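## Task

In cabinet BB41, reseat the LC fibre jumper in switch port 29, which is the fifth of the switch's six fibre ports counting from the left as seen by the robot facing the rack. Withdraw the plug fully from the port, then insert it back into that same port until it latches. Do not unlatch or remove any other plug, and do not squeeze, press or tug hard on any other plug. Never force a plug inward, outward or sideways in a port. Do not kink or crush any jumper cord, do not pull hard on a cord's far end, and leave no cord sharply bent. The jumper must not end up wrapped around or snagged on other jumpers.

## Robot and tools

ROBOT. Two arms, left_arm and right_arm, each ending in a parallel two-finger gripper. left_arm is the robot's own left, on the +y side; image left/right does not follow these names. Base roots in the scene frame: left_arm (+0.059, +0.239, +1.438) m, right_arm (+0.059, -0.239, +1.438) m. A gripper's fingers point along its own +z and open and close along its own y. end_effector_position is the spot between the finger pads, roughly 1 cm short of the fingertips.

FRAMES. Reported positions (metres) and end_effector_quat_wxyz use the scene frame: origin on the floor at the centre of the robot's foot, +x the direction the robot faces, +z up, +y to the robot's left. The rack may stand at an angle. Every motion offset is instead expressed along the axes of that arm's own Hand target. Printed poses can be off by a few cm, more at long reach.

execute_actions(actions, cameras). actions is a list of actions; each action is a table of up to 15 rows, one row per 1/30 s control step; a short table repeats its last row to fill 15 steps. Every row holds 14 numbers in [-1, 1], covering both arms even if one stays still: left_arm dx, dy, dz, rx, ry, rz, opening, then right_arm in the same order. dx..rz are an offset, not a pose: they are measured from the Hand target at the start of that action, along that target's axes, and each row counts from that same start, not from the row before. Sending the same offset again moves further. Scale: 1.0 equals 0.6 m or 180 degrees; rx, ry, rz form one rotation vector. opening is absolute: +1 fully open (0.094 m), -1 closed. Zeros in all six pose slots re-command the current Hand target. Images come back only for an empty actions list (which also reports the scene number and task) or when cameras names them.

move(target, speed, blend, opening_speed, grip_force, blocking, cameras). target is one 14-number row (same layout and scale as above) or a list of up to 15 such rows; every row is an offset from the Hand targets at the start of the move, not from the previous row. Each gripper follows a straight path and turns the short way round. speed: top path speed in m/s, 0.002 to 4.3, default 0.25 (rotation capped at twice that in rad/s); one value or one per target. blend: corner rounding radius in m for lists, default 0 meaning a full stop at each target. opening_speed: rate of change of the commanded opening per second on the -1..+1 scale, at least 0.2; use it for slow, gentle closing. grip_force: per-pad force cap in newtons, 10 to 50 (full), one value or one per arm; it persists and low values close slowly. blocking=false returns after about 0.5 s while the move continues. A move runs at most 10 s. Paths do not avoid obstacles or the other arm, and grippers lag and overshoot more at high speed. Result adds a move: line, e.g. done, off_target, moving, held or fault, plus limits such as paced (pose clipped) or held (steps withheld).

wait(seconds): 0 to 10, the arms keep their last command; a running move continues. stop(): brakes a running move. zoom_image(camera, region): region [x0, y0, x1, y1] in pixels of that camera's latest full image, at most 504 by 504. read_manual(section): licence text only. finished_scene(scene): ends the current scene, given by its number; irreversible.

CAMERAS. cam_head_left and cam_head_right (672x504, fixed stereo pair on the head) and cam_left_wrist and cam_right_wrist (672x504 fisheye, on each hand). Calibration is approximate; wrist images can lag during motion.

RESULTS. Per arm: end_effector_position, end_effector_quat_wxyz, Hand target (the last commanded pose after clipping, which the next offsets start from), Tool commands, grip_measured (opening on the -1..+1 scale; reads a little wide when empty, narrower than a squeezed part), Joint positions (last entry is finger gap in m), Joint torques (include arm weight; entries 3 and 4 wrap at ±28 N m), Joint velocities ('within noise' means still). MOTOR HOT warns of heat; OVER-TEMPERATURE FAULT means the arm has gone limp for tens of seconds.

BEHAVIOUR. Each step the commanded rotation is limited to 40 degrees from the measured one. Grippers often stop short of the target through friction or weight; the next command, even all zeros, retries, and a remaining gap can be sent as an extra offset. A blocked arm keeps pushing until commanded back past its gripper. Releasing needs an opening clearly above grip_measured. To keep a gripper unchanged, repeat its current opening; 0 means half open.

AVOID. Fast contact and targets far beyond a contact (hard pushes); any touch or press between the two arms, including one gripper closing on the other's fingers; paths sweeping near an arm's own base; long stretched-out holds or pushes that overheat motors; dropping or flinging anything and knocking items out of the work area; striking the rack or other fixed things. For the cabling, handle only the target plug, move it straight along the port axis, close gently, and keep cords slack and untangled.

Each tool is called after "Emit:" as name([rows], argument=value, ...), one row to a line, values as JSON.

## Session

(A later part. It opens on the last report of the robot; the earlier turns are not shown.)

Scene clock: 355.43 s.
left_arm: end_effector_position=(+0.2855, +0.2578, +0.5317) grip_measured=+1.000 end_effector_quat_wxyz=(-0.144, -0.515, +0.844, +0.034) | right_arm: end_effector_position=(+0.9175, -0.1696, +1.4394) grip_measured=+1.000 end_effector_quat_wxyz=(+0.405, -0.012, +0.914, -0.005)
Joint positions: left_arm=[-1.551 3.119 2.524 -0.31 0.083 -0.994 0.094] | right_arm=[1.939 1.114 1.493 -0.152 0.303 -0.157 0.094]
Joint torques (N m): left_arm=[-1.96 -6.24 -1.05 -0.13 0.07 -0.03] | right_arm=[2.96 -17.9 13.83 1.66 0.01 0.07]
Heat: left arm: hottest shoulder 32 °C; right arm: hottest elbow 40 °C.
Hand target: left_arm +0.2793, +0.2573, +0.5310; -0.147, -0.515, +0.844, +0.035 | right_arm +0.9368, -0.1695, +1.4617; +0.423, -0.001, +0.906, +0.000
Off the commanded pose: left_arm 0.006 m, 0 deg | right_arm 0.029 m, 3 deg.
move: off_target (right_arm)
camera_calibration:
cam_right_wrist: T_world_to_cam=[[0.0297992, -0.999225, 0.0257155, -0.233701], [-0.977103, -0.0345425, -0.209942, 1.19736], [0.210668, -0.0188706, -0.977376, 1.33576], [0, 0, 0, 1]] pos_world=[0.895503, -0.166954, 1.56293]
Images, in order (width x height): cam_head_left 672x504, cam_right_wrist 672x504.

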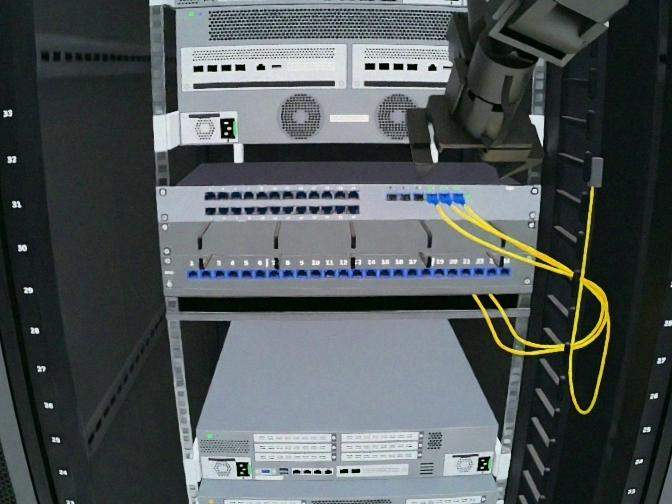

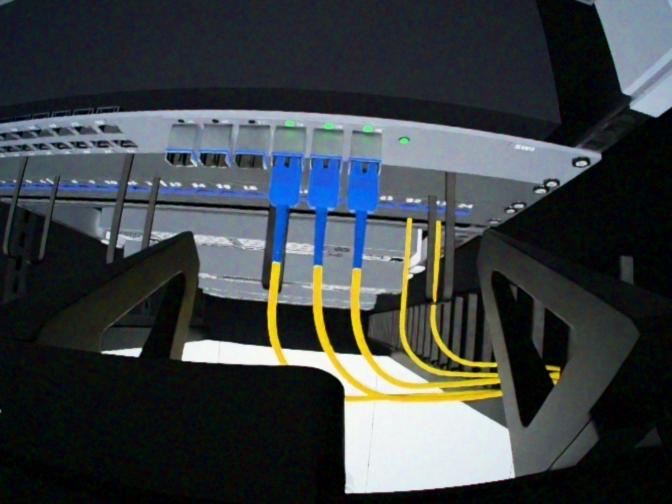

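Emit:
move(target=[0,0,0,0,0,0,1,-0.0078,0.011,0.0337,0.0111,0,0.0173,-0.62], cameras=["cam_right_wrist","cam_head_left","cam_head_right"], speed=0.08)

Emit:
zoom_image(camera="cam_right_wrist", region=[260, 130, 420, 290])

Scene clock: 453.60 s.
left_arm: end_effector_position=(+0.2855, +0.2578, +0.5317) grip_measured=+1.000 end_effector_quat_wxyz=(-0.144, -0.515, +0.844, +0.034) | right_arm: end_effector_position=(+0.9362, -0.1629, +1.4283) grip_measured=-0.618 end_effector_quat_wxyz=(+0.404, +0.019, +0.915, -0.010)
Joint positions: left_arm=[-1.551 3.119 2.524 -0.31 0.083 -0.994 0.094] | right_arm=[1.956 1.178 1.564 -0.155 0.355 -0.109 0.018]
Joint torques (N m): left_arm=[-1.96 -6.12 -1.11 -0.24 0.05 -0.03] | right_arm=[3.14 -18.2 13.71 1.59 0.04 0.05]
Heat: left arm: hottest shoulder 31 °C; right arm: hottest elbow 50 °C.
Hand target: left_arm +0.2793, +0.2573, +0.5310; -0.147, -0.515, +0.844, +0.035 | right_arm +0.9553, -0.1630, +1.4523; +0.422, +0.031, +0.906, -0.004
Off the commanded pose: left_arm 0.006 m, 0 deg | right_arm 0.031 m, 3 deg.
move: off_target (right_arm)
camera_calibration:
cam_right_wrist: T_world_to_cam=[[-0.0318982, -0.999439, 0.010212, -0.147454], [-0.977603, 0.0290715, -0.208439, 1.22225], [0.208025, -0.0166322, -0.977982, 1.32484], [0, 0, 0, 1]] pos_world=[0.914567, -0.160869, 1.55194]
Images, in order (width x height): cam_head_left 672x504, cam_head_right 672x504, cam_right_wrist 672x504.

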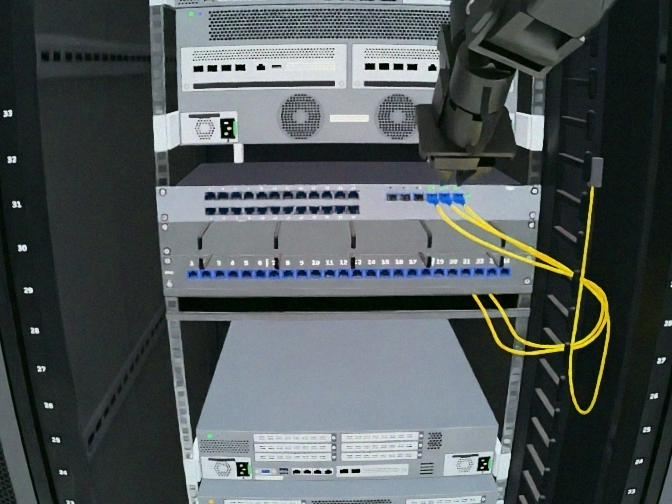

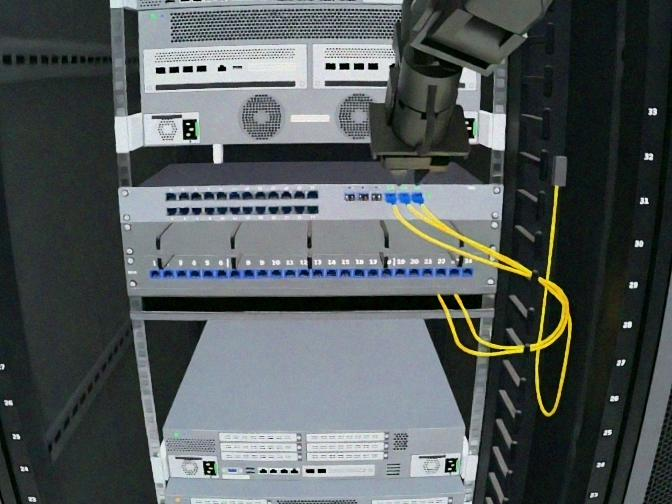

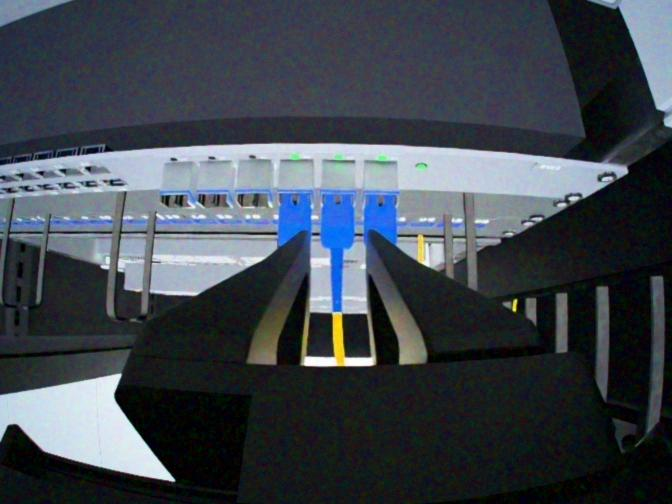

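Scaled by 3.150 from the camera's 672x504 image, which has a finer 960x720 frame.

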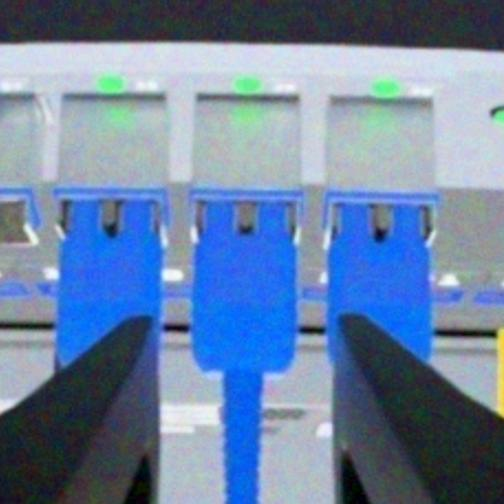

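Emit:
move(target=[0,0,0,0,0,0,1,0.0153,0.001,0.0129,0,0,0,-0.80], cameras=["cam_right_wrist"], speed=0.05)

Emit:
zoom_image(camera="cam_right_wrist", region=[260, 160, 420, 300])

Emit:
zoom_image(camera="cam_right_wrist", region=[300, 200, 380, 260])

Scene clock: 478.27 s.
left_arm: end_effector_position=(+0.2855, +0.2578, +0.5317) grip_measured=+1.000 end_effector_quat_wxyz=(-0.144, -0.515, +0.844, +0.034) | right_arm: end_effector_position=(+0.9348, -0.1594, +1.4170) grip_measured=-0.798 end_effector_quat_wxyz=(+0.397, +0.017, +0.918, -0.010)
Joint positions: left_arm=[-1.551 3.119 2.524 -0.31 0.083 -0.994 0.094] | right_arm=[1.956 1.194 1.564 -0.155 0.355 -0.107 0.009]
Joint torques (N m): left_arm=[-1.61 -6.07 -1.03 -0.17 0.06 -0.03] | right_arm=[2.55 -18.26 13.14 2.32 -0.29 0.06]
Heat: left arm: hottest shoulder 31 °C; right arm: hottest elbow 54 °C.
Hand target: left_arm +0.2793, +0.2573, +0.5310; -0.147, -0.515, +0.844, +0.035 | right_arm +0.9553, -0.1622, +1.4402; +0.422, +0.031, +0.906, -0.005
Off the commanded pose: left_arm 0.006 m, 0 deg | right_arm 0.031 m, 4 deg.
move: off_target (right_arm)
camera_calibration:
cam_right_wrist: T_world_to_cam=[[-0.0281513, -0.999537, 0.0115762, -0.149375], [-0.980644, 0.0253707, -0.194148, 1.20042], [0.193765, -0.0168177, -0.980904, 1.33158], [0, 0, 0, 1]] pos_world=[0.914964, -0.157368, 1.54094]
Images, in order (width x height): cam_right_wrist 672x504.

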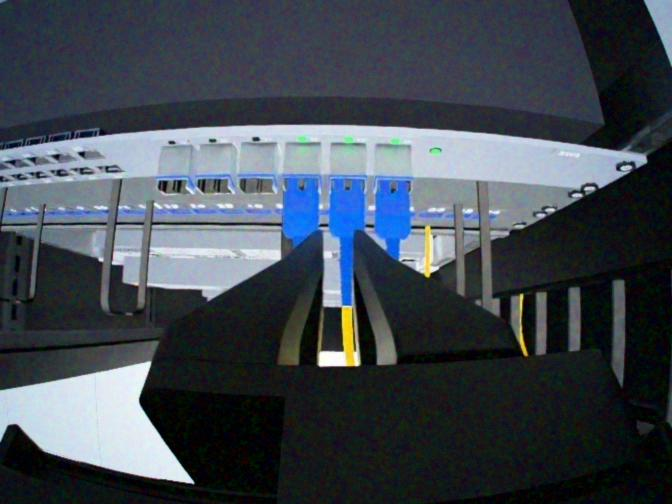

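Scaled by 3.150 from the camera's 672x504 image, which has a finer 960x720 frame.

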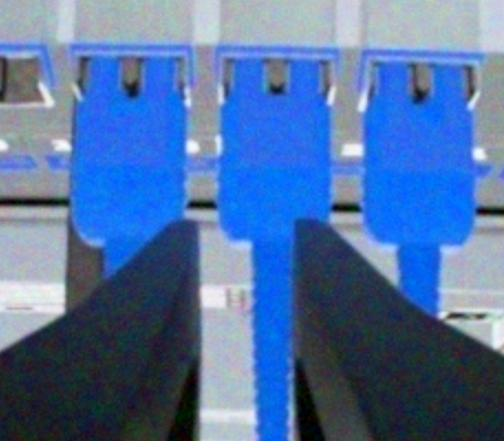

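Scaled by 6.300 from the camera's 672x504 image, which has a finer 960x720 frame.

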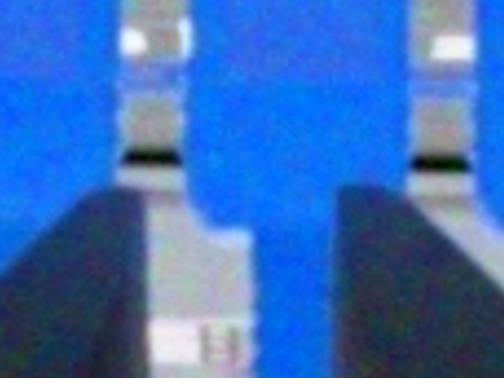

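Emit:
move(target=[0,0,0,0,0,0,1,0.0032,-0.0047,-0.0038,0,0,0,-0.80], cameras=["cam_right_wrist"], speed=0.05)

Emit:
zoom_image(camera="cam_right_wrist", region=[300, 200, 380, 260])

Scene clock: 487.73 s.
left_arm: end_effector_position=(+0.2855, +0.2578, +0.5317) grip_measured=+1.000 end_effector_quat_wxyz=(-0.144, -0.515, +0.844, +0.034) | right_arm: end_effector_position=(+0.9349, -0.1586, +1.4171) grip_measured=-0.798 end_effector_quat_wxyz=(+0.397, +0.017, +0.917, -0.007)
Joint positions: left_arm=[-1.551 3.119 2.524 -0.31 0.083 -0.994 0.094] | right_arm=[1.956 1.194 1.564 -0.154 0.35 -0.106 0.009]
Joint torques (N m): left_arm=[-1.67 -6.12 -1.01 -0.09 0.06 -0.03] | right_arm=[2.08 -19.31 11.95 2.47 -0.29 0.06]
Heat: left arm: hottest shoulder 31 °C; right arm: hottest elbow 55 °C.
Hand target: left_arm +0.2793, +0.2573, +0.5310; -0.147, -0.515, +0.844, +0.035 | right_arm +0.9522, -0.1648, +1.4402; +0.422, +0.031, +0.906, -0.004
Off the commanded pose: left_arm 0.006 m, 0 deg | right_arm 0.029 m, 4 deg.
move: off_target (right_arm)
camera_calibration:
cam_right_wrist: T_world_to_cam=[[-0.0257535, -0.999644, 0.00702696, -0.144377], [-0.980507, 0.0238895, -0.195029, 1.20143], [0.194791, -0.0119127, -0.980772, 1.33131], [0, 0, 0, 1]] pos_world=[0.914962, -0.157167, 1.54104]
Images, in order (width x height): cam_right_wrist 672x504.

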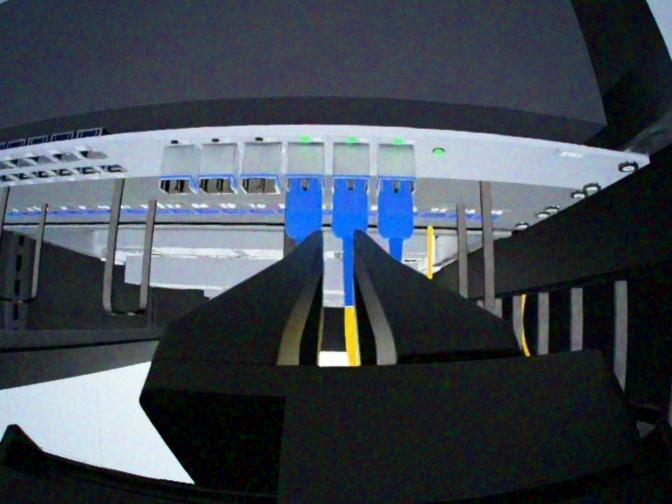

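Scaled by 6.300 from the camera's 672x504 image, which has a finer 960x720 frame.

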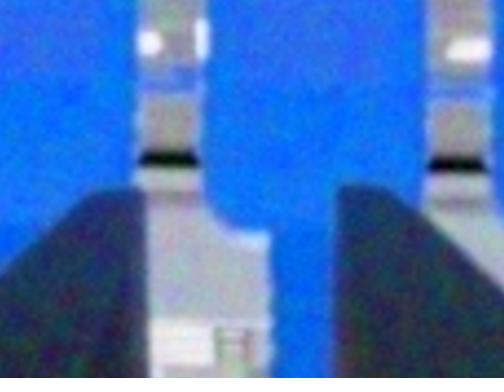

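Emit:
move(target=[0,0,0,0,0,0,1,0,-0.006,0,0,0,0,-0.80], speed=0.05)

Scene clock: 494.90 s.
left_arm: end_effector_position=(+0.2855, +0.2578, +0.5317) grip_measured=+1.000 end_effector_quat_wxyz=(-0.144, -0.515, +0.844, +0.034) | right_arm: end_effector_position=(+0.9356, -0.1602, +1.4169) grip_measured=-0.798 end_effector_quat_wxyz=(+0.399, +0.017, +0.917, -0.006)
Joint positions: left_arm=[-1.551 3.119 2.524 -0.31 0.083 -0.994 0.094] | right_arm=[1.951 1.194 1.564 -0.152 0.341 -0.104 0.009]
Joint torques (N m): left_arm=[-1.61 -6.24 -1.06 -0.23 0.06 -0.03] | right_arm=[1.9 -19.37 11.93 2.37 -0.3 0.06]
Heat: left arm: hottest shoulder 31 °C; right arm: hottest elbow 54 °C.
Hand target: left_arm +0.2793, +0.2573, +0.5310; -0.147, -0.515, +0.844, +0.035 | right_arm +0.9520, -0.1684, +1.4401; +0.422, +0.031, +0.906, -0.004
Off the commanded pose: left_arm 0.006 m, 0 deg | right_arm 0.030 m, 3 deg.
move: off_target (right_arm)

Emit:
move(target=[0,0,0,0,0,0,1,0,-0.004,0,0,0,0,-0.80], cameras=["cam_right_wrist"], speed=0.05)

Emit:
zoom_image(camera="cam_right_wrist", region=[300, 200, 380, 260])

Scene clock: 501.87 s.
left_arm: end_effector_position=(+0.2855, +0.2578, +0.5317) grip_measured=+1.000 end_effector_quat_wxyz=(-0.144, -0.515, +0.844, +0.034) | right_arm: end_effector_position=(+0.9360, -0.1623, +1.4163) grip_measured=-0.798 end_effector_quat_wxyz=(+0.399, +0.018, +0.917, -0.006)
Joint positions: left_arm=[-1.551 3.119 2.524 -0.31 0.083 -0.994 0.094] | right_arm=[1.945 1.194 1.564 -0.152 0.335 -0.102 0.009]
Joint torques (N m): left_arm=[-1.61 -6.3 -0.99 -0.16 0.08 -0.04] | right_arm=[1.73 -19.66 11.74 2.26 -0.3 0.06]
Heat: left arm: hottest shoulder 31 °C; right arm: hottest elbow 54 °C.
Hand target: left_arm +0.2793, +0.2573, +0.5310; -0.147, -0.515, +0.844, +0.035 | right_arm +0.9519, -0.1708, +1.4401; +0.422, +0.031, +0.906, -0.004
Off the commanded pose: left_arm 0.006 m, 0 deg | right_arm 0.030 m, 3 deg.
move: off_target (right_arm)
camera_calibration:
cam_right_wrist: T_world_to_cam=[[-0.0254889, -0.999669, 0.00343816, -0.14317], [-0.979912, 0.0243044, -0.197944, 1.20605], [0.197795, -0.00841446, -0.980207, 1.32719], [0, 0, 0, 1]] pos_world=[0.915661, -0.161267, 1.54015]
Images, in order (width x height): cam_right_wrist 672x504.

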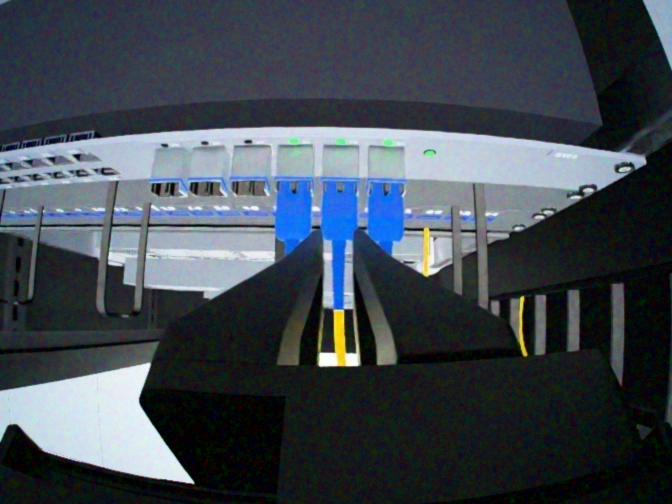

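Scaled by 6.300 from the camera's 672x504 image, which has a finer 960x720 frame.

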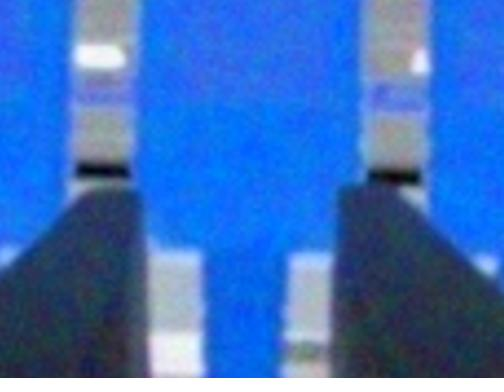

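Emit:
move(target=[0,0,0,0,0,0,1,0.0103,-0.0007,-0.0045,0,0,0,-0.80], speed=0.05)

Scene clock: 511.97 s.
left_arm: end_effector_position=(+0.2855, +0.2578, +0.5317) grip_measured=+1.000 end_effector_quat_wxyz=(-0.144, -0.515, +0.844, +0.034) | right_arm: end_effector_position=(+0.9379, -0.1628, +1.4182) grip_measured=-0.798 end_effector_quat_wxyz=(+0.404, +0.020, +0.915, -0.005)
Joint positions: left_arm=[-1.551 3.119 2.524 -0.31 0.083 -0.994 0.094] | right_arm=[1.944 1.194 1.564 -0.141 0.335 -0.101 0.009]
Joint torques (N m): left_arm=[-1.9 -6.18 -1.06 -0.14 0.07 -0.03] | right_arm=[1.96 -20.31 9.66 2.48 -0.27 0.06]
Heat: left arm: hottest shoulder 31 °C; right arm: hottest elbow 53 °C.
Hand target: left_arm +0.2793, +0.2573, +0.5310; -0.147, -0.515, +0.844, +0.035 | right_arm +0.9458, -0.1709, +1.4370; +0.422, +0.031, +0.906, -0.005
Off the commanded pose: left_arm 0.006 m, 0 deg | right_arm 0.022 m, 3 deg.
move: off_target (right_arm)

Emit:
move(target=[0,0,0,0,0,0,1,0.0086,0,-0.0102,0,0,0,-0.80], speed=0.05)

Scene clock: 519.13 s.
left_arm: end_effector_position=(+0.2855, +0.2578, +0.5317) grip_measured=+1.000 end_effector_quat_wxyz=(-0.144, -0.515, +0.844, +0.034) | right_arm: end_effector_position=(+0.9299, -0.1615, +1.4103) grip_measured=-0.798 end_effector_quat_wxyz=(+0.400, +0.018, +0.916, -0.005)
Joint positions: left_arm=[-1.551 3.119 2.524 -0.31 0.083 -0.994 0.094] | right_arm=[1.944 1.189 1.535 -0.125 0.335 -0.101 0.009]
Joint velocities: left_arm=[-0.015 -0.015 -0.012 -0.002 -0.168 0.022 0] | right_arm=[within noise]
Joint torques (N m): left_arm=[-1.79 -6.48 -1.07 -0.16 0.08 -0.04] | right_arm=[2.02 -21.13 9.33 2.43 -0.13 0.06]
Heat: left arm: hottest shoulder 31 °C; right arm: hottest elbow 52 °C.
Hand target: left_arm +0.2793, +0.2573, +0.5310; -0.147, -0.515, +0.844, +0.035 | right_arm +0.9378, -0.1703, +1.4369; +0.422, +0.031, +0.906, -0.005
Off the commanded pose: left_arm 0.006 m, 0 deg | right_arm 0.029 m, 3 deg.
move: off_target (right_arm)

Emit:
wait(seconds=0.3, cameras=["cam_right_wrist","cam_head_left","cam_head_right"])

Emit:
zoom_image(camera="cam_right_wrist", region=[290, 190, 390, 265])

Emit:
zoom_image(camera="cam_head_left", region=[420, 160, 500, 220])

Emit:
zoom_image(camera="cam_head_right", region=[370, 160, 450, 220])

Scene clock: 526.20 s.
left_arm: end_effector_position=(+0.2855, +0.2578, +0.5317) grip_measured=+1.000 end_effector_quat_wxyz=(-0.144, -0.515, +0.844, +0.034) | right_arm: end_effector_position=(+0.9299, -0.1615, +1.4103) grip_measured=-0.798 end_effector_quat_wxyz=(+0.400, +0.018, +0.916, -0.005)
Joint positions: left_arm=[-1.551 3.119 2.524 -0.31 0.083 -0.994 0.094] | right_arm=[1.944 1.189 1.535 -0.125 0.335 -0.101 0.009]
Joint torques (N m): left_arm=[-1.79 -6.36 -1.03 -0.14 0.06 -0.03] | right_arm=[2.2 -21.3 9.31 2.44 -0.13 0.06]
Heat: left arm: hottest shoulder 31 °C; right arm: hottest elbow 50 °C.
Hand target: left_arm +0.2793, +0.2573, +0.5310; -0.147, -0.515, +0.844, +0.035 | right_arm +0.9377, -0.1703, +1.4369; +0.422, +0.031, +0.906, -0.005
Tool commands: left_gripper/opening=+1.0 right_gripper/opening=-0.8
Off the commanded pose: left_arm 0.006 m, 0 deg | right_arm 0.029 m, 3 deg.
wait: 0.30 s; at rest from the start
camera_calibration:
cam_right_wrist: T_world_to_cam=[[-0.0264975, -0.999645, 0.00276244, -0.140655], [-0.97936, 0.0254057, -0.200521, 1.2022], [0.20038, -0.00801875, -0.979685, 1.3195], [0, 0, 0, 1]] pos_world=[0.909262, -0.160568, 1.53415]
Images, in order (width x height): cam_head_left 672x504, cam_head_right 672x504, cam_right_wrist 672x504.

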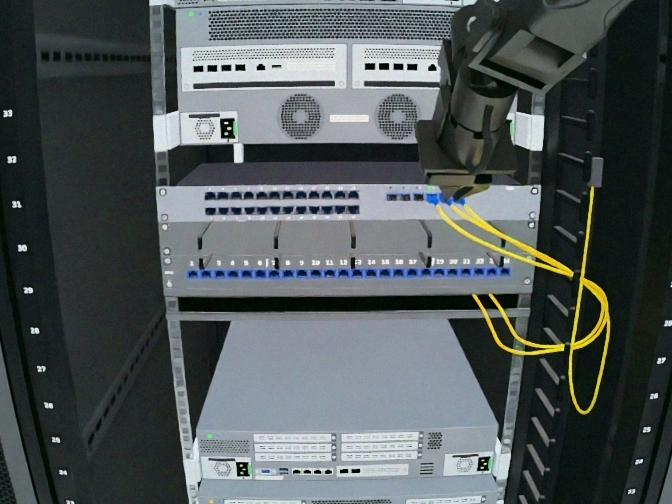

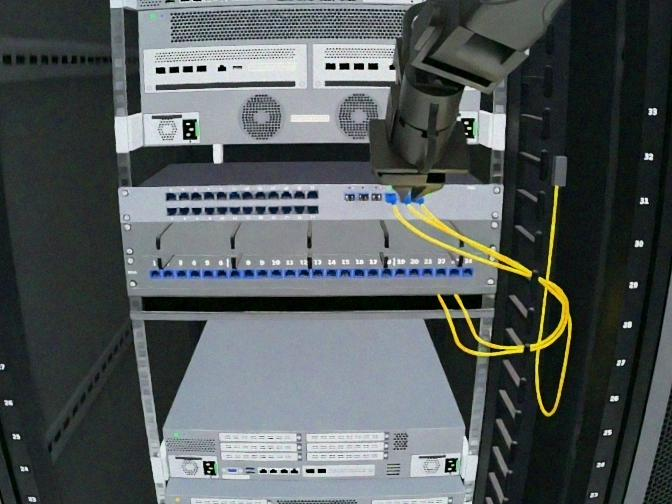

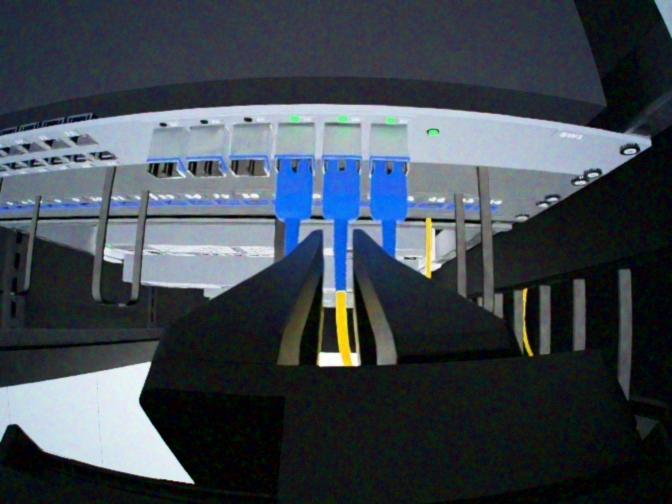

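Scaled by 5.040 from the camera's 672x504 image, which has a finer 960x720 frame.

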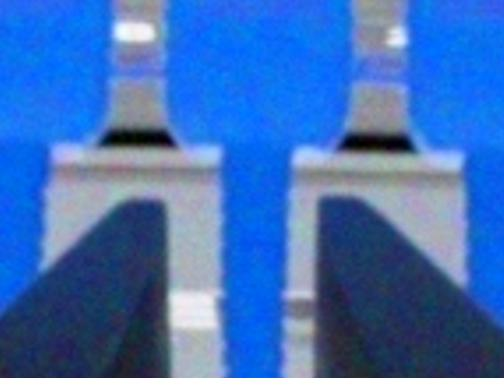

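Scaled by 6.300 from the camera's 672x504 image, which has a finer 960x720 frame.

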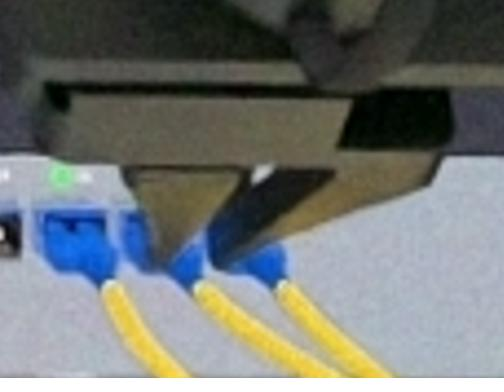

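Scaled by 6.300 from the camera's 672x504 image, which has a finer 960x720 frame.

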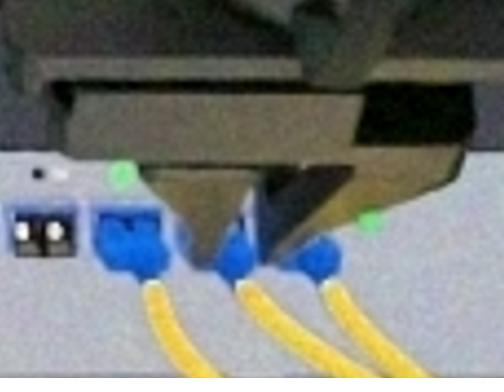

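Emit:
move(target=[0,0,0,0,0,0,1,0.0102,-0.0035,0.0085,0,0,0,-0.80], speed=0.04, cameras=["cam_right_wrist","cam_head_left","cam_head_right"])

Emit:
zoom_image(camera="cam_right_wrist", region=[290, 190, 390, 265])

Emit:
zoom_image(camera="cam_head_left", region=[420, 160, 500, 220])

Emit:
zoom_image(camera="cam_head_right", region=[370, 160, 450, 220])

Scene clock: 540.33 s.
left_arm: end_effector_position=(+0.2855, +0.2578, +0.5317) grip_measured=+1.000 end_effector_quat_wxyz=(-0.144, -0.515, +0.844, +0.034) | right_arm: end_effector_position=(+0.9304, -0.1640, +1.4093) grip_measured=-0.798 end_effector_quat_wxyz=(+0.403, +0.020, +0.915, -0.005)
Joint positions: left_arm=[-1.551 3.119 2.524 -0.31 0.083 -0.994 0.094] | right_arm=[1.937 1.189 1.529 -0.112 0.328 -0.099 0.009]
Joint torques (N m): left_arm=[-1.73 -6.01 -1.06 -0.12 0.05 -0.04] | right_arm=[1.79 -20.25 9.36 2.39 -0.29 0.06]
Heat: left arm: hottest shoulder 31 °C; right arm: hottest elbow 48 °C.
Hand target: left_arm +0.2793, +0.2573, +0.5310; -0.147, -0.515, +0.844, +0.035 | right_arm +0.9377, -0.1722, +1.4290; +0.422, +0.031, +0.906, -0.004
Off the commanded pose: left_arm 0.006 m, 0 deg | right_arm 0.022 m, 3 deg.
move: off_target (right_arm)
camera_calibration:
cam_right_wrist: T_world_to_cam=[[-0.0292377, -0.999572, 0.00137943, -0.138643], [-0.977721, 0.0283115, -0.207991, 1.21198], [0.207863, -0.00742988, -0.97813, 1.30932], [0, 0, 0, 1]] pos_world=[0.908764, -0.163168, 1.53295]
Images, in order (width x height): cam_head_left 672x504, cam_head_right 672x504, cam_right_wrist 672x504.

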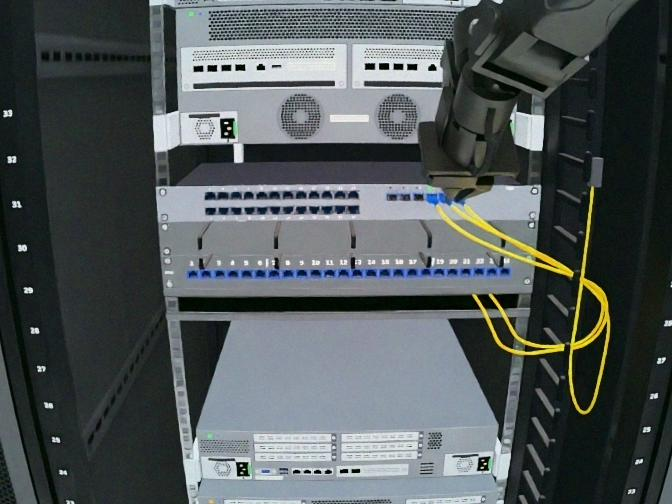

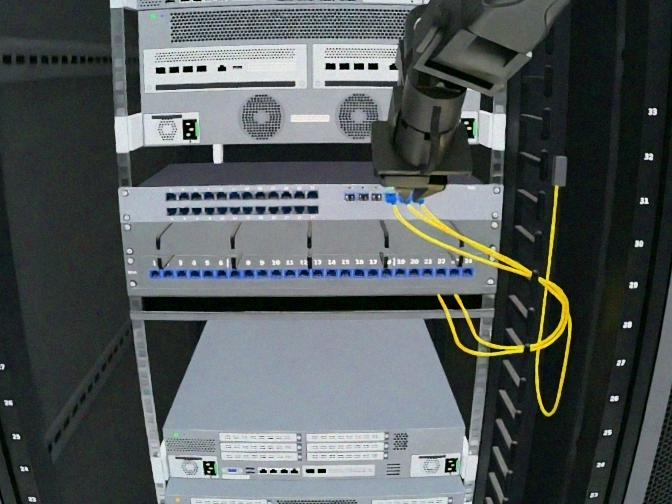

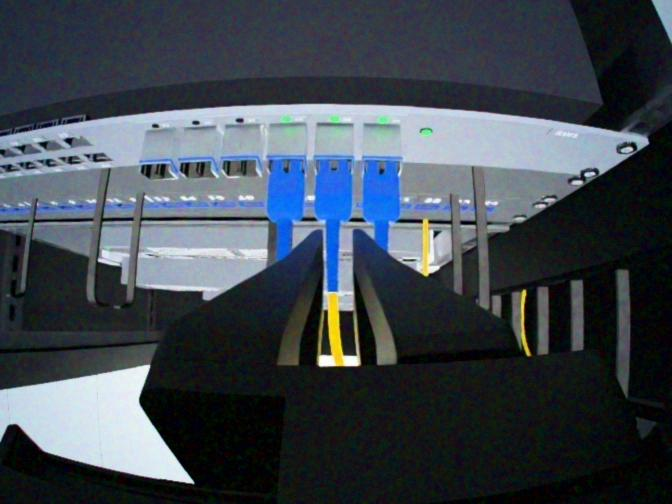

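Scaled by 5.040 from the camera's 672x504 image, which has a finer 960x720 frame.

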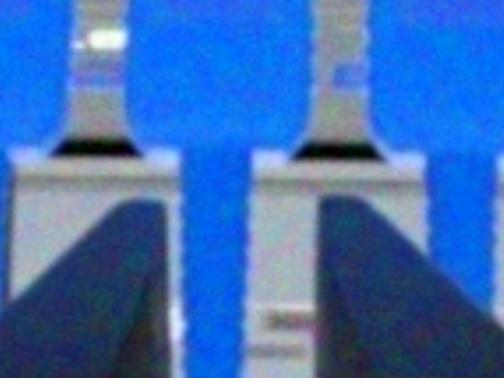

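Scaled by 6.300 from the camera's 672x504 image, which has a finer 960x720 frame.

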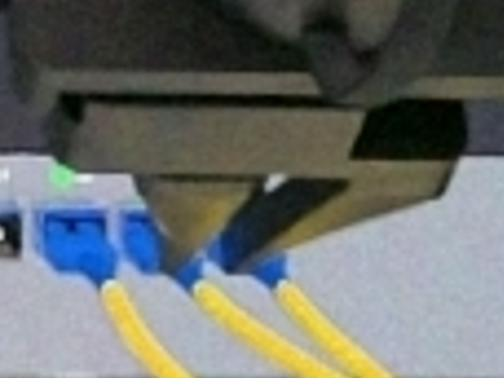

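Scaled by 6.300 from the camera's 672x504 image, which has a finer 960x720 frame.

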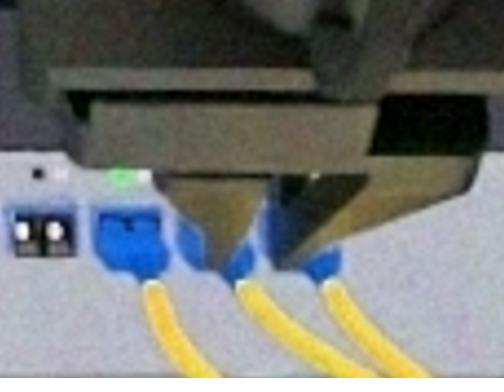

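Emit:
move(target=[0,0,0,0,0,0,1,0,0.0117,0,0,0,0,-0.80], speed=0.04)

Scene clock: 551.00 s.
left_arm: end_effector_position=(+0.2855, +0.2578, +0.5317) grip_measured=+1.000 end_effector_quat_wxyz=(-0.144, -0.515, +0.844, +0.034) | right_arm: end_effector_position=(+0.9306, -0.1647, +1.4098) grip_measured=-0.798 end_effector_quat_wxyz=(+0.404, +0.022, +0.914, -0.008)
Joint positions: left_arm=[-1.551 3.119 2.524 -0.31 0.083 -0.994 0.094] | right_arm=[1.938 1.189 1.529 -0.11 0.336 -0.099 0.009]
Joint torques (N m): left_arm=[-1.55 -5.66 -0.94 -0.09 0.08 -0.04] | right_arm=[3.14 -20.01 9.61 2.43 0.05 0.04]
Heat: left arm: hottest shoulder 31 °C; right arm: hottest elbow 46 °C.
Hand target: left_arm +0.2793, +0.2573, +0.5310; -0.147, -0.515, +0.844, +0.035 | right_arm +0.9381, -0.1653, +1.4291; +0.422, +0.031, +0.906, -0.005
Off the commanded pose: left_arm 0.006 m, 0 deg | right_arm 0.021 m, 3 deg.
move: off_target (right_arm)

Emit:
move(target=[0,0,0,0,0,0,1,0,0.006,0,0,0,0,-0.80], speed=0.04)

Scene clock: 555.67 s.
left_arm: end_effector_position=(+0.2855, +0.2578, +0.5317) grip_measured=+1.000 end_effector_quat_wxyz=(-0.144, -0.515, +0.844, +0.034) | right_arm: end_effector_position=(+0.9304, -0.1620, +1.4110) grip_measured=-0.798 end_effector_quat_wxyz=(+0.405, +0.023, +0.914, -0.009)
Joint positions: left_arm=[-1.551 3.119 2.524 -0.31 0.083 -0.994 0.094] | right_arm=[1.947 1.189 1.529 -0.107 0.346 -0.099 0.009]
Joint torques (N m): left_arm=[-1.85 -6.12 -1.07 -0.13 0.07 -0.03] | right_arm=[3.14 -19.49 9.87 2.47 0.01 -0.02]
Heat: left arm: hottest shoulder 31 °C; right arm: hottest elbow 46 °C.
Hand target: left_arm +0.2793, +0.2573, +0.5310; -0.147, -0.515, +0.844, +0.035 | right_arm +0.9383, -0.1617, +1.4292; +0.422, +0.031, +0.906, -0.005
Off the commanded pose: left_arm 0.006 m, 0 deg | right_arm 0.020 m, 2 deg.
move: off_target (right_arm)

Emit:
move(target=[0,0,0,0,0,0,1,0.0115,0,0.0097,0,0,0,-0.80], speed=0.04, cameras=["cam_right_wrist","cam_head_left","cam_head_right"])

Emit:
zoom_image(camera="cam_right_wrist", region=[290, 190, 390, 265])

Emit:
zoom_image(camera="cam_head_left", region=[420, 160, 500, 220])

Emit:
zoom_image(camera="cam_head_right", region=[370, 160, 450, 220])

Scene clock: 563.83 s.
left_arm: end_effector_position=(+0.2855, +0.2578, +0.5317) grip_measured=+1.000 end_effector_quat_wxyz=(-0.144, -0.515, +0.844, +0.034) | right_arm: end_effector_position=(+0.9329, -0.1626, +1.4138) grip_measured=-0.798 end_effector_quat_wxyz=(+0.412, +0.026, +0.911, -0.008)
Joint positions: left_arm=[-1.551 3.119 2.524 -0.31 0.083 -0.994 0.094] | right_arm=[1.947 1.189 1.529 -0.091 0.346 -0.099 0.009]
Joint torques (N m): left_arm=[-1.73 -6.24 -1.07 -0.13 0.08 -0.06] | right_arm=[2.43 -18.61 9.55 2.52 -0.2 0]
Heat: left arm: hottest shoulder 31 °C; right arm: hottest elbow 46 °C.
Hand target: left_arm +0.2793, +0.2573, +0.5310; -0.147, -0.515, +0.844, +0.035 | right_arm +0.9383, -0.1615, +1.4201; +0.422, +0.031, +0.906, -0.004
Off the commanded pose: left_arm 0.006 m, 0 deg | right_arm 0.008 m, 2 deg.
move: done
camera_calibration:
cam_right_wrist: T_world_to_cam=[[-0.0430746, -0.999071, 0.00160556, -0.124432], [-0.973333, 0.0416024, -0.225594, 1.2383], [0.225318, -0.0112801, -0.97422, 1.29078], [0, 0, 0, 1]] pos_world=[0.909078, -0.161272, 1.53706]
Images, in order (width x height): cam_head_left 672x504, cam_head_right 672x504, cam_right_wrist 672x504.

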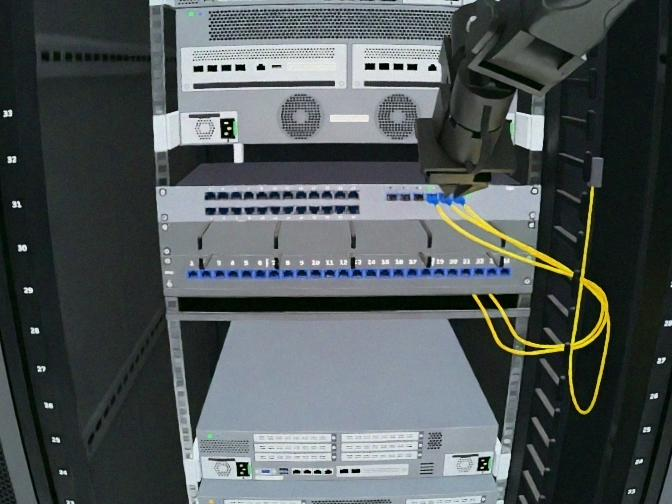

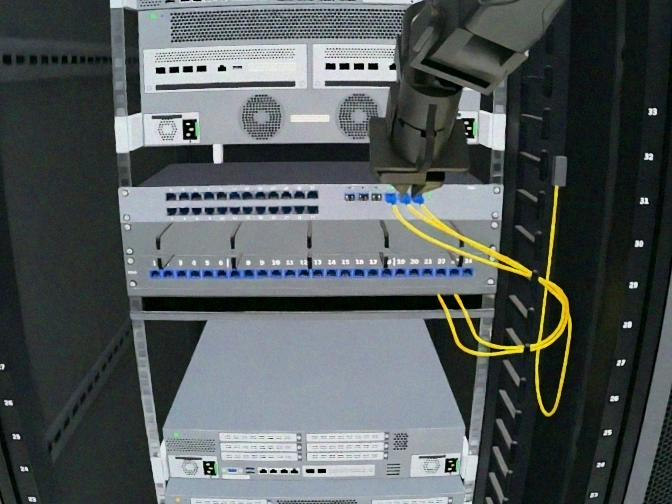

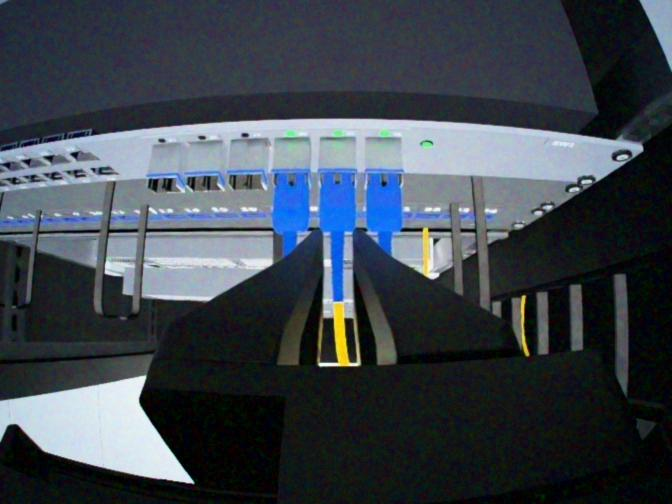

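Scaled by 5.040 from the camera's 672x504 image, which has a finer 960x720 frame.

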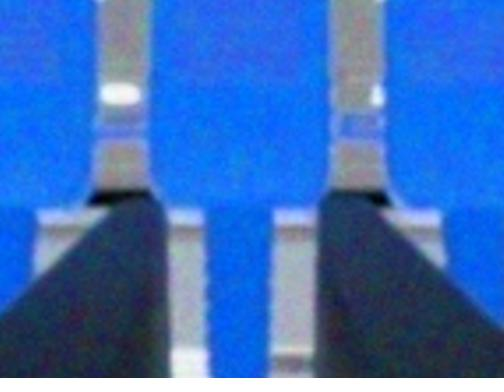

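Scaled by 6.300 from the camera's 672x504 image, which has a finer 960x720 frame.

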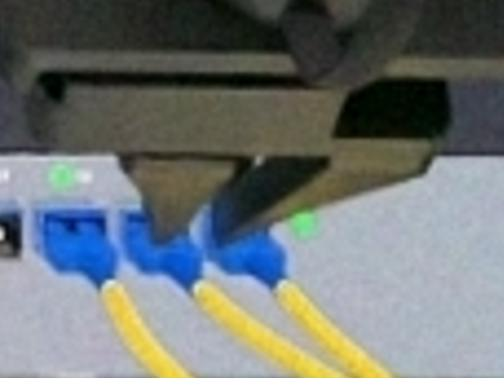

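Scaled by 6.300 from the camera's 672x504 image, which has a finer 960x720 frame.

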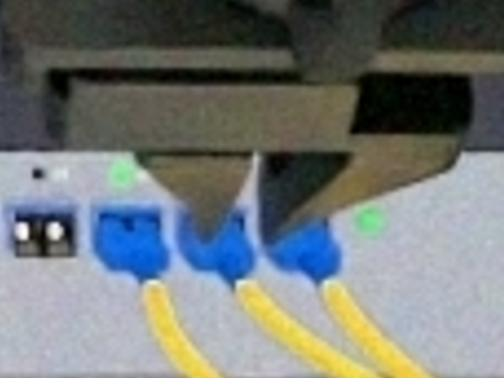

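Emit:
move(target=[0,0,0,0,0,0,1,0.0150,0,0.0057,0,0,0,-0.80], speed=0.04)

Scene clock: 569.70 s.
left_arm: end_effector_position=(+0.2855, +0.2578, +0.5317) grip_measured=+1.000 end_effector_quat_wxyz=(-0.144, -0.515, +0.844, +0.034) | right_arm: end_effector_position=(+0.9309, -0.1609, +1.4097) grip_measured=-0.798 end_effector_quat_wxyz=(+0.414, +0.026, +0.910, -0.007)
Joint positions: left_arm=[-1.551 3.119 2.524 -0.31 0.083 -0.994 0.094] | right_arm=[1.947 1.191 1.515 -0.069 0.343 -0.099 0.009]
Joint torques (N m): left_arm=[-1.73 -6.36 -0.96 -0.06 0.05 -0.02] | right_arm=[2.2 -18.55 9.13 2.44 -0.29 0.01]
Heat: left arm: hottest shoulder 31 °C; right arm: hottest elbow 45 °C.
Hand target: left_arm +0.2793, +0.2573, +0.5310; -0.147, -0.515, +0.844, +0.035 | right_arm +0.9352, -0.1612, +1.4111; +0.422, +0.031, +0.906, -0.005
Off the commanded pose: left_arm 0.006 m, 0 deg | right_arm 0.005 m, 1 deg.
move: done

Emit:
move(target=[0,0,0,0,0,0,1,0.0111,-0.002,0.0049,0,0,0,-0.80], speed=0.04, cameras=["cam_right_wrist","cam_head_left","cam_head_right"])

Emit:
zoom_image(camera="cam_right_wrist", region=[290, 190, 390, 265])

Emit:
zoom_image(camera="cam_head_left", region=[420, 160, 500, 220])

Emit:
zoom_image(camera="cam_head_right", region=[370, 160, 450, 220])

Scene clock: 578.60 s.
left_arm: end_effector_position=(+0.2855, +0.2578, +0.5317) grip_measured=+1.000 end_effector_quat_wxyz=(-0.144, -0.515, +0.844, +0.034) | right_arm: end_effector_position=(+0.9288, -0.1599, +1.4036) grip_measured=-0.798 end_effector_quat_wxyz=(+0.415, +0.025, +0.909, -0.005)
Joint positions: left_arm=[-1.551 3.119 2.524 -0.31 0.083 -0.994 0.094] | right_arm=[1.944 1.196 1.504 -0.053 0.336 -0.099 0.009]
Joint torques (N m): left_arm=[-1.73 -6.12 -1.11 -0.16 0.05 -0.03] | right_arm=[2.14 -18.2 9.05 2.47 -0.3 0.03]
Heat: left arm: hottest shoulder 31 °C; right arm: hottest elbow 45 °C.
Hand target: left_arm +0.2793, +0.2573, +0.5310; -0.147, -0.515, +0.844, +0.035 | right_arm +0.9331, -0.1621, +1.4040; +0.422, +0.031, +0.906, -0.005
Off the commanded pose: left_arm 0.006 m, 0 deg | right_arm 0.005 m, 1 deg.
move: done
camera_calibration:
cam_right_wrist: T_world_to_cam=[[-0.0392763, -0.999222, -0.00356044, -0.118303], [-0.971818, 0.0390275, -0.232477, 1.23973], [0.232435, -0.00567074, -0.972595, 1.27378], [0, 0, 0, 1]] pos_world=[0.904073, -0.159371, 1.52666]
Images, in order (width x height): cam_head_left 672x504, cam_head_right 672x504, cam_right_wrist 672x504.

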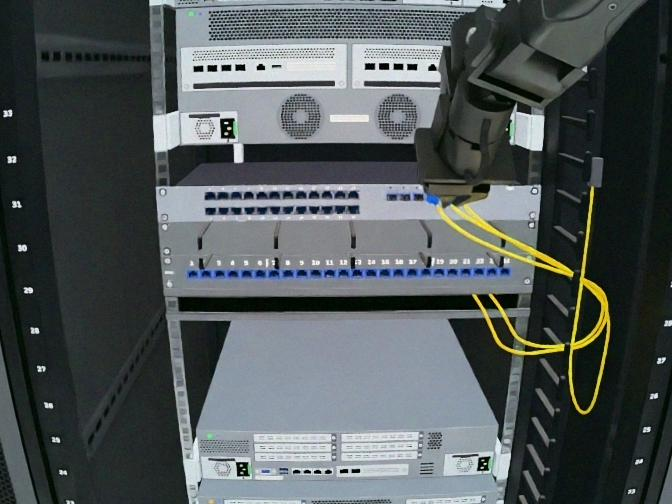

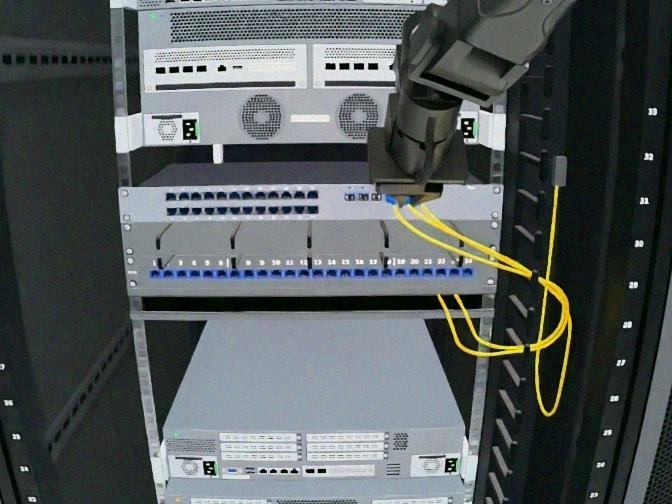

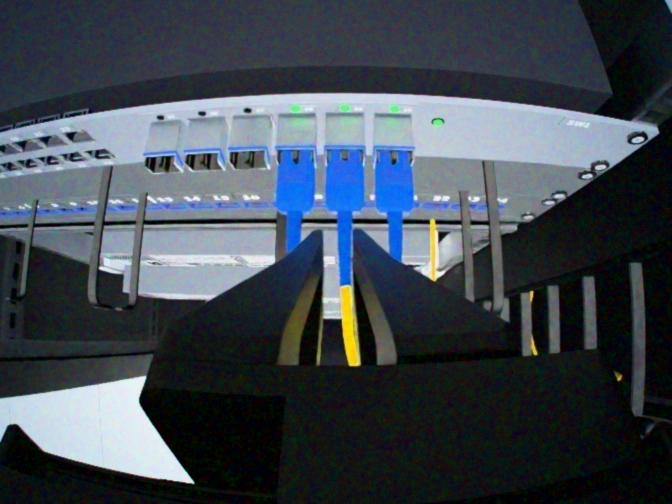

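Scaled by 5.040 from the camera's 672x504 image, which has a finer 960x720 frame.

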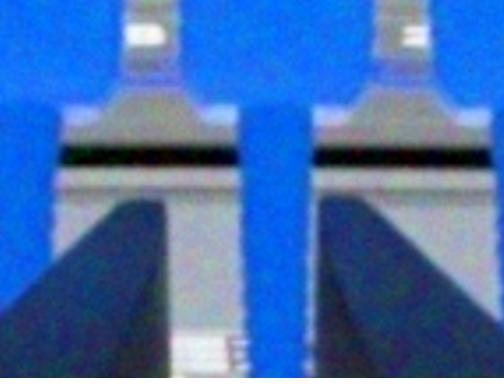

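Scaled by 6.300 from the camera's 672x504 image, which has a finer 960x720 frame.

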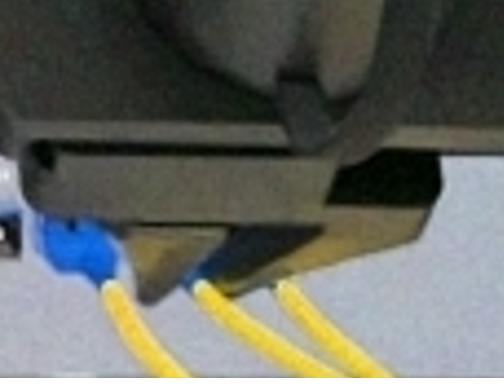

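Scaled by 6.300 from the camera's 672x504 image, which has a finer 960x720 frame.

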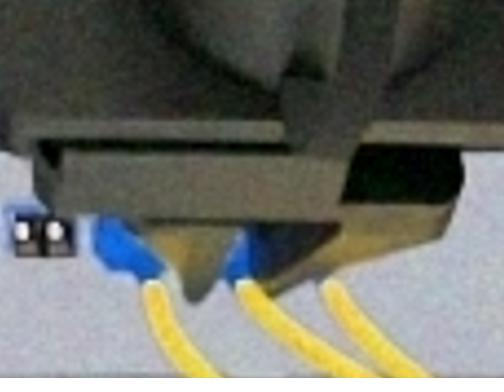

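Emit:
move(target=[0,0,0,0,0,0,1,0,-0.0085,0,0,0,0,-0.80], speed=0.04)

Scene clock: 593.63 s.
left_arm: end_effector_position=(+0.2855, +0.2578, +0.5317) grip_measured=+1.000 end_effector_quat_wxyz=(-0.144, -0.515, +0.844, +0.034) | right_arm: end_effector_position=(+0.9295, -0.1641, +1.4024) grip_measured=-0.798 end_effector_quat_wxyz=(+0.415, +0.025, +0.909, -0.005)
Joint positions: left_arm=[-1.551 3.119 2.524 -0.31 0.083 -0.994 0.094] | right_arm=[1.932 1.196 1.504 -0.053 0.324 -0.098 0.009]
Joint torques (N m): left_arm=[-1.79 -6.36 -1.09 -0.12 0.08 -0.06] | right_arm=[1.55 -18.67 8.76 2.37 -0.26 0.07]
Heat: left arm: hottest shoulder 31 °C; right arm: hottest elbow 45 °C.
Hand target: left_arm +0.2793, +0.2573, +0.5310; -0.147, -0.515, +0.844, +0.035 | right_arm +0.9328, -0.1672, +1.4039; +0.422, +0.031, +0.906, -0.005
Off the commanded pose: left_arm 0.006 m, 0 deg | right_arm 0.005 m, 1 deg.
move: done

Emit:
move(target=[0,0,0,0,0,0,1,0,0.0065,0,0,0,0,-0.80], speed=0.04, cameras=["cam_right_wrist"])

Emit:
zoom_image(camera="cam_right_wrist", region=[290, 190, 390, 265])

Scene clock: 608.07 s.
left_arm: end_effector_position=(+0.2855, +0.2578, +0.5317) grip_measured=+1.000 end_effector_quat_wxyz=(-0.144, -0.515, +0.844, +0.034) | right_arm: end_effector_position=(+0.9295, -0.1642, +1.4024) grip_measured=-0.798 end_effector_quat_wxyz=(+0.415, +0.025, +0.909, -0.005)
Joint positions: left_arm=[-1.551 3.119 2.524 -0.31 0.083 -0.994 0.094] | right_arm=[1.932 1.196 1.504 -0.053 0.324 -0.098 0.009]
Joint torques (N m): left_arm=[-1.55 -6.24 -1.09 -0.1 0.07 -0.04] | right_arm=[2.61 -18.32 9.11 2.5 0.05 0.04]
Heat: left arm: hottest shoulder 31 °C; right arm: hottest elbow 45 °C.
Hand target: left_arm +0.2793, +0.2573, +0.5310; -0.147, -0.515, +0.844, +0.035 | right_arm +0.9330, -0.1633, +1.4040; +0.422, +0.031, +0.906, -0.005
Off the commanded pose: left_arm 0.006 m, 0 deg | right_arm 0.004 m, 1 deg.
move: done
camera_calibration:
cam_right_wrist: T_world_to_cam=[[-0.038238, -0.999265, -0.00274139, -0.124576], [-0.971615, 0.0378206, -0.233527, 1.24141], [0.233459, -0.00626602, -0.972347, 1.27105], [0, 0, 0, 1]] pos_world=[0.904672, -0.163471, 1.52546]
Images, in order (width x height): cam_right_wrist 672x504.

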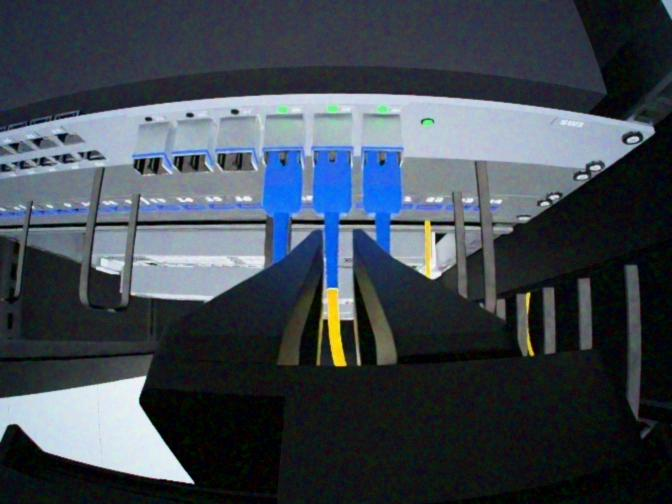

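Scaled by 5.040 from the camera's 672x504 image, which has a finer 960x720 frame.

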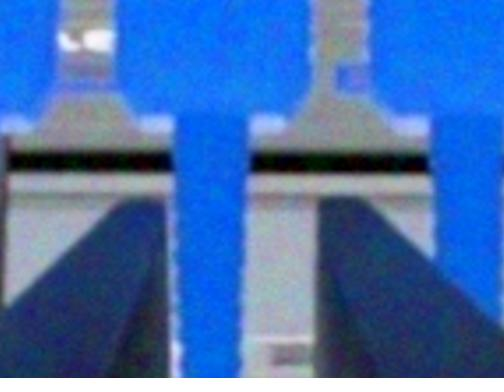

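Emit:
move(target=[0,0,0,0,0,0,1,0,0.006,0,0,0,0,-0.80], speed=0.04)

Scene clock: 614.83 s.
left_arm: end_effector_position=(+0.2855, +0.2578, +0.5317) grip_measured=+1.000 end_effector_quat_wxyz=(-0.144, -0.515, +0.844, +0.034) | right_arm: end_effector_position=(+0.9292, -0.1641, +1.4019) grip_measured=-0.798 end_effector_quat_wxyz=(+0.415, +0.026, +0.910, -0.008)
Joint positions: left_arm=[-1.551 3.119 2.524 -0.31 0.083 -0.994 0.094] | right_arm=[1.935 1.197 1.504 -0.052 0.333 -0.098 0.009]
Joint torques (N m): left_arm=[-1.85 -5.95 -1.13 -0.13 0.04 -0.01] | right_arm=[3.19 -18.37 9.2 2.62 0.06 0.03]
Heat: left arm: hottest shoulder 31 °C; right arm: hottest elbow 44 °C.
Hand target: left_arm +0.2793, +0.2573, +0.5310; -0.147, -0.515, +0.844, +0.035 | right_arm +0.9332, -0.1598, +1.4042; +0.422, +0.031, +0.906, -0.005
Off the commanded pose: left_arm 0.006 m, 0 deg | right_arm 0.006 m, 1 deg.
move: done


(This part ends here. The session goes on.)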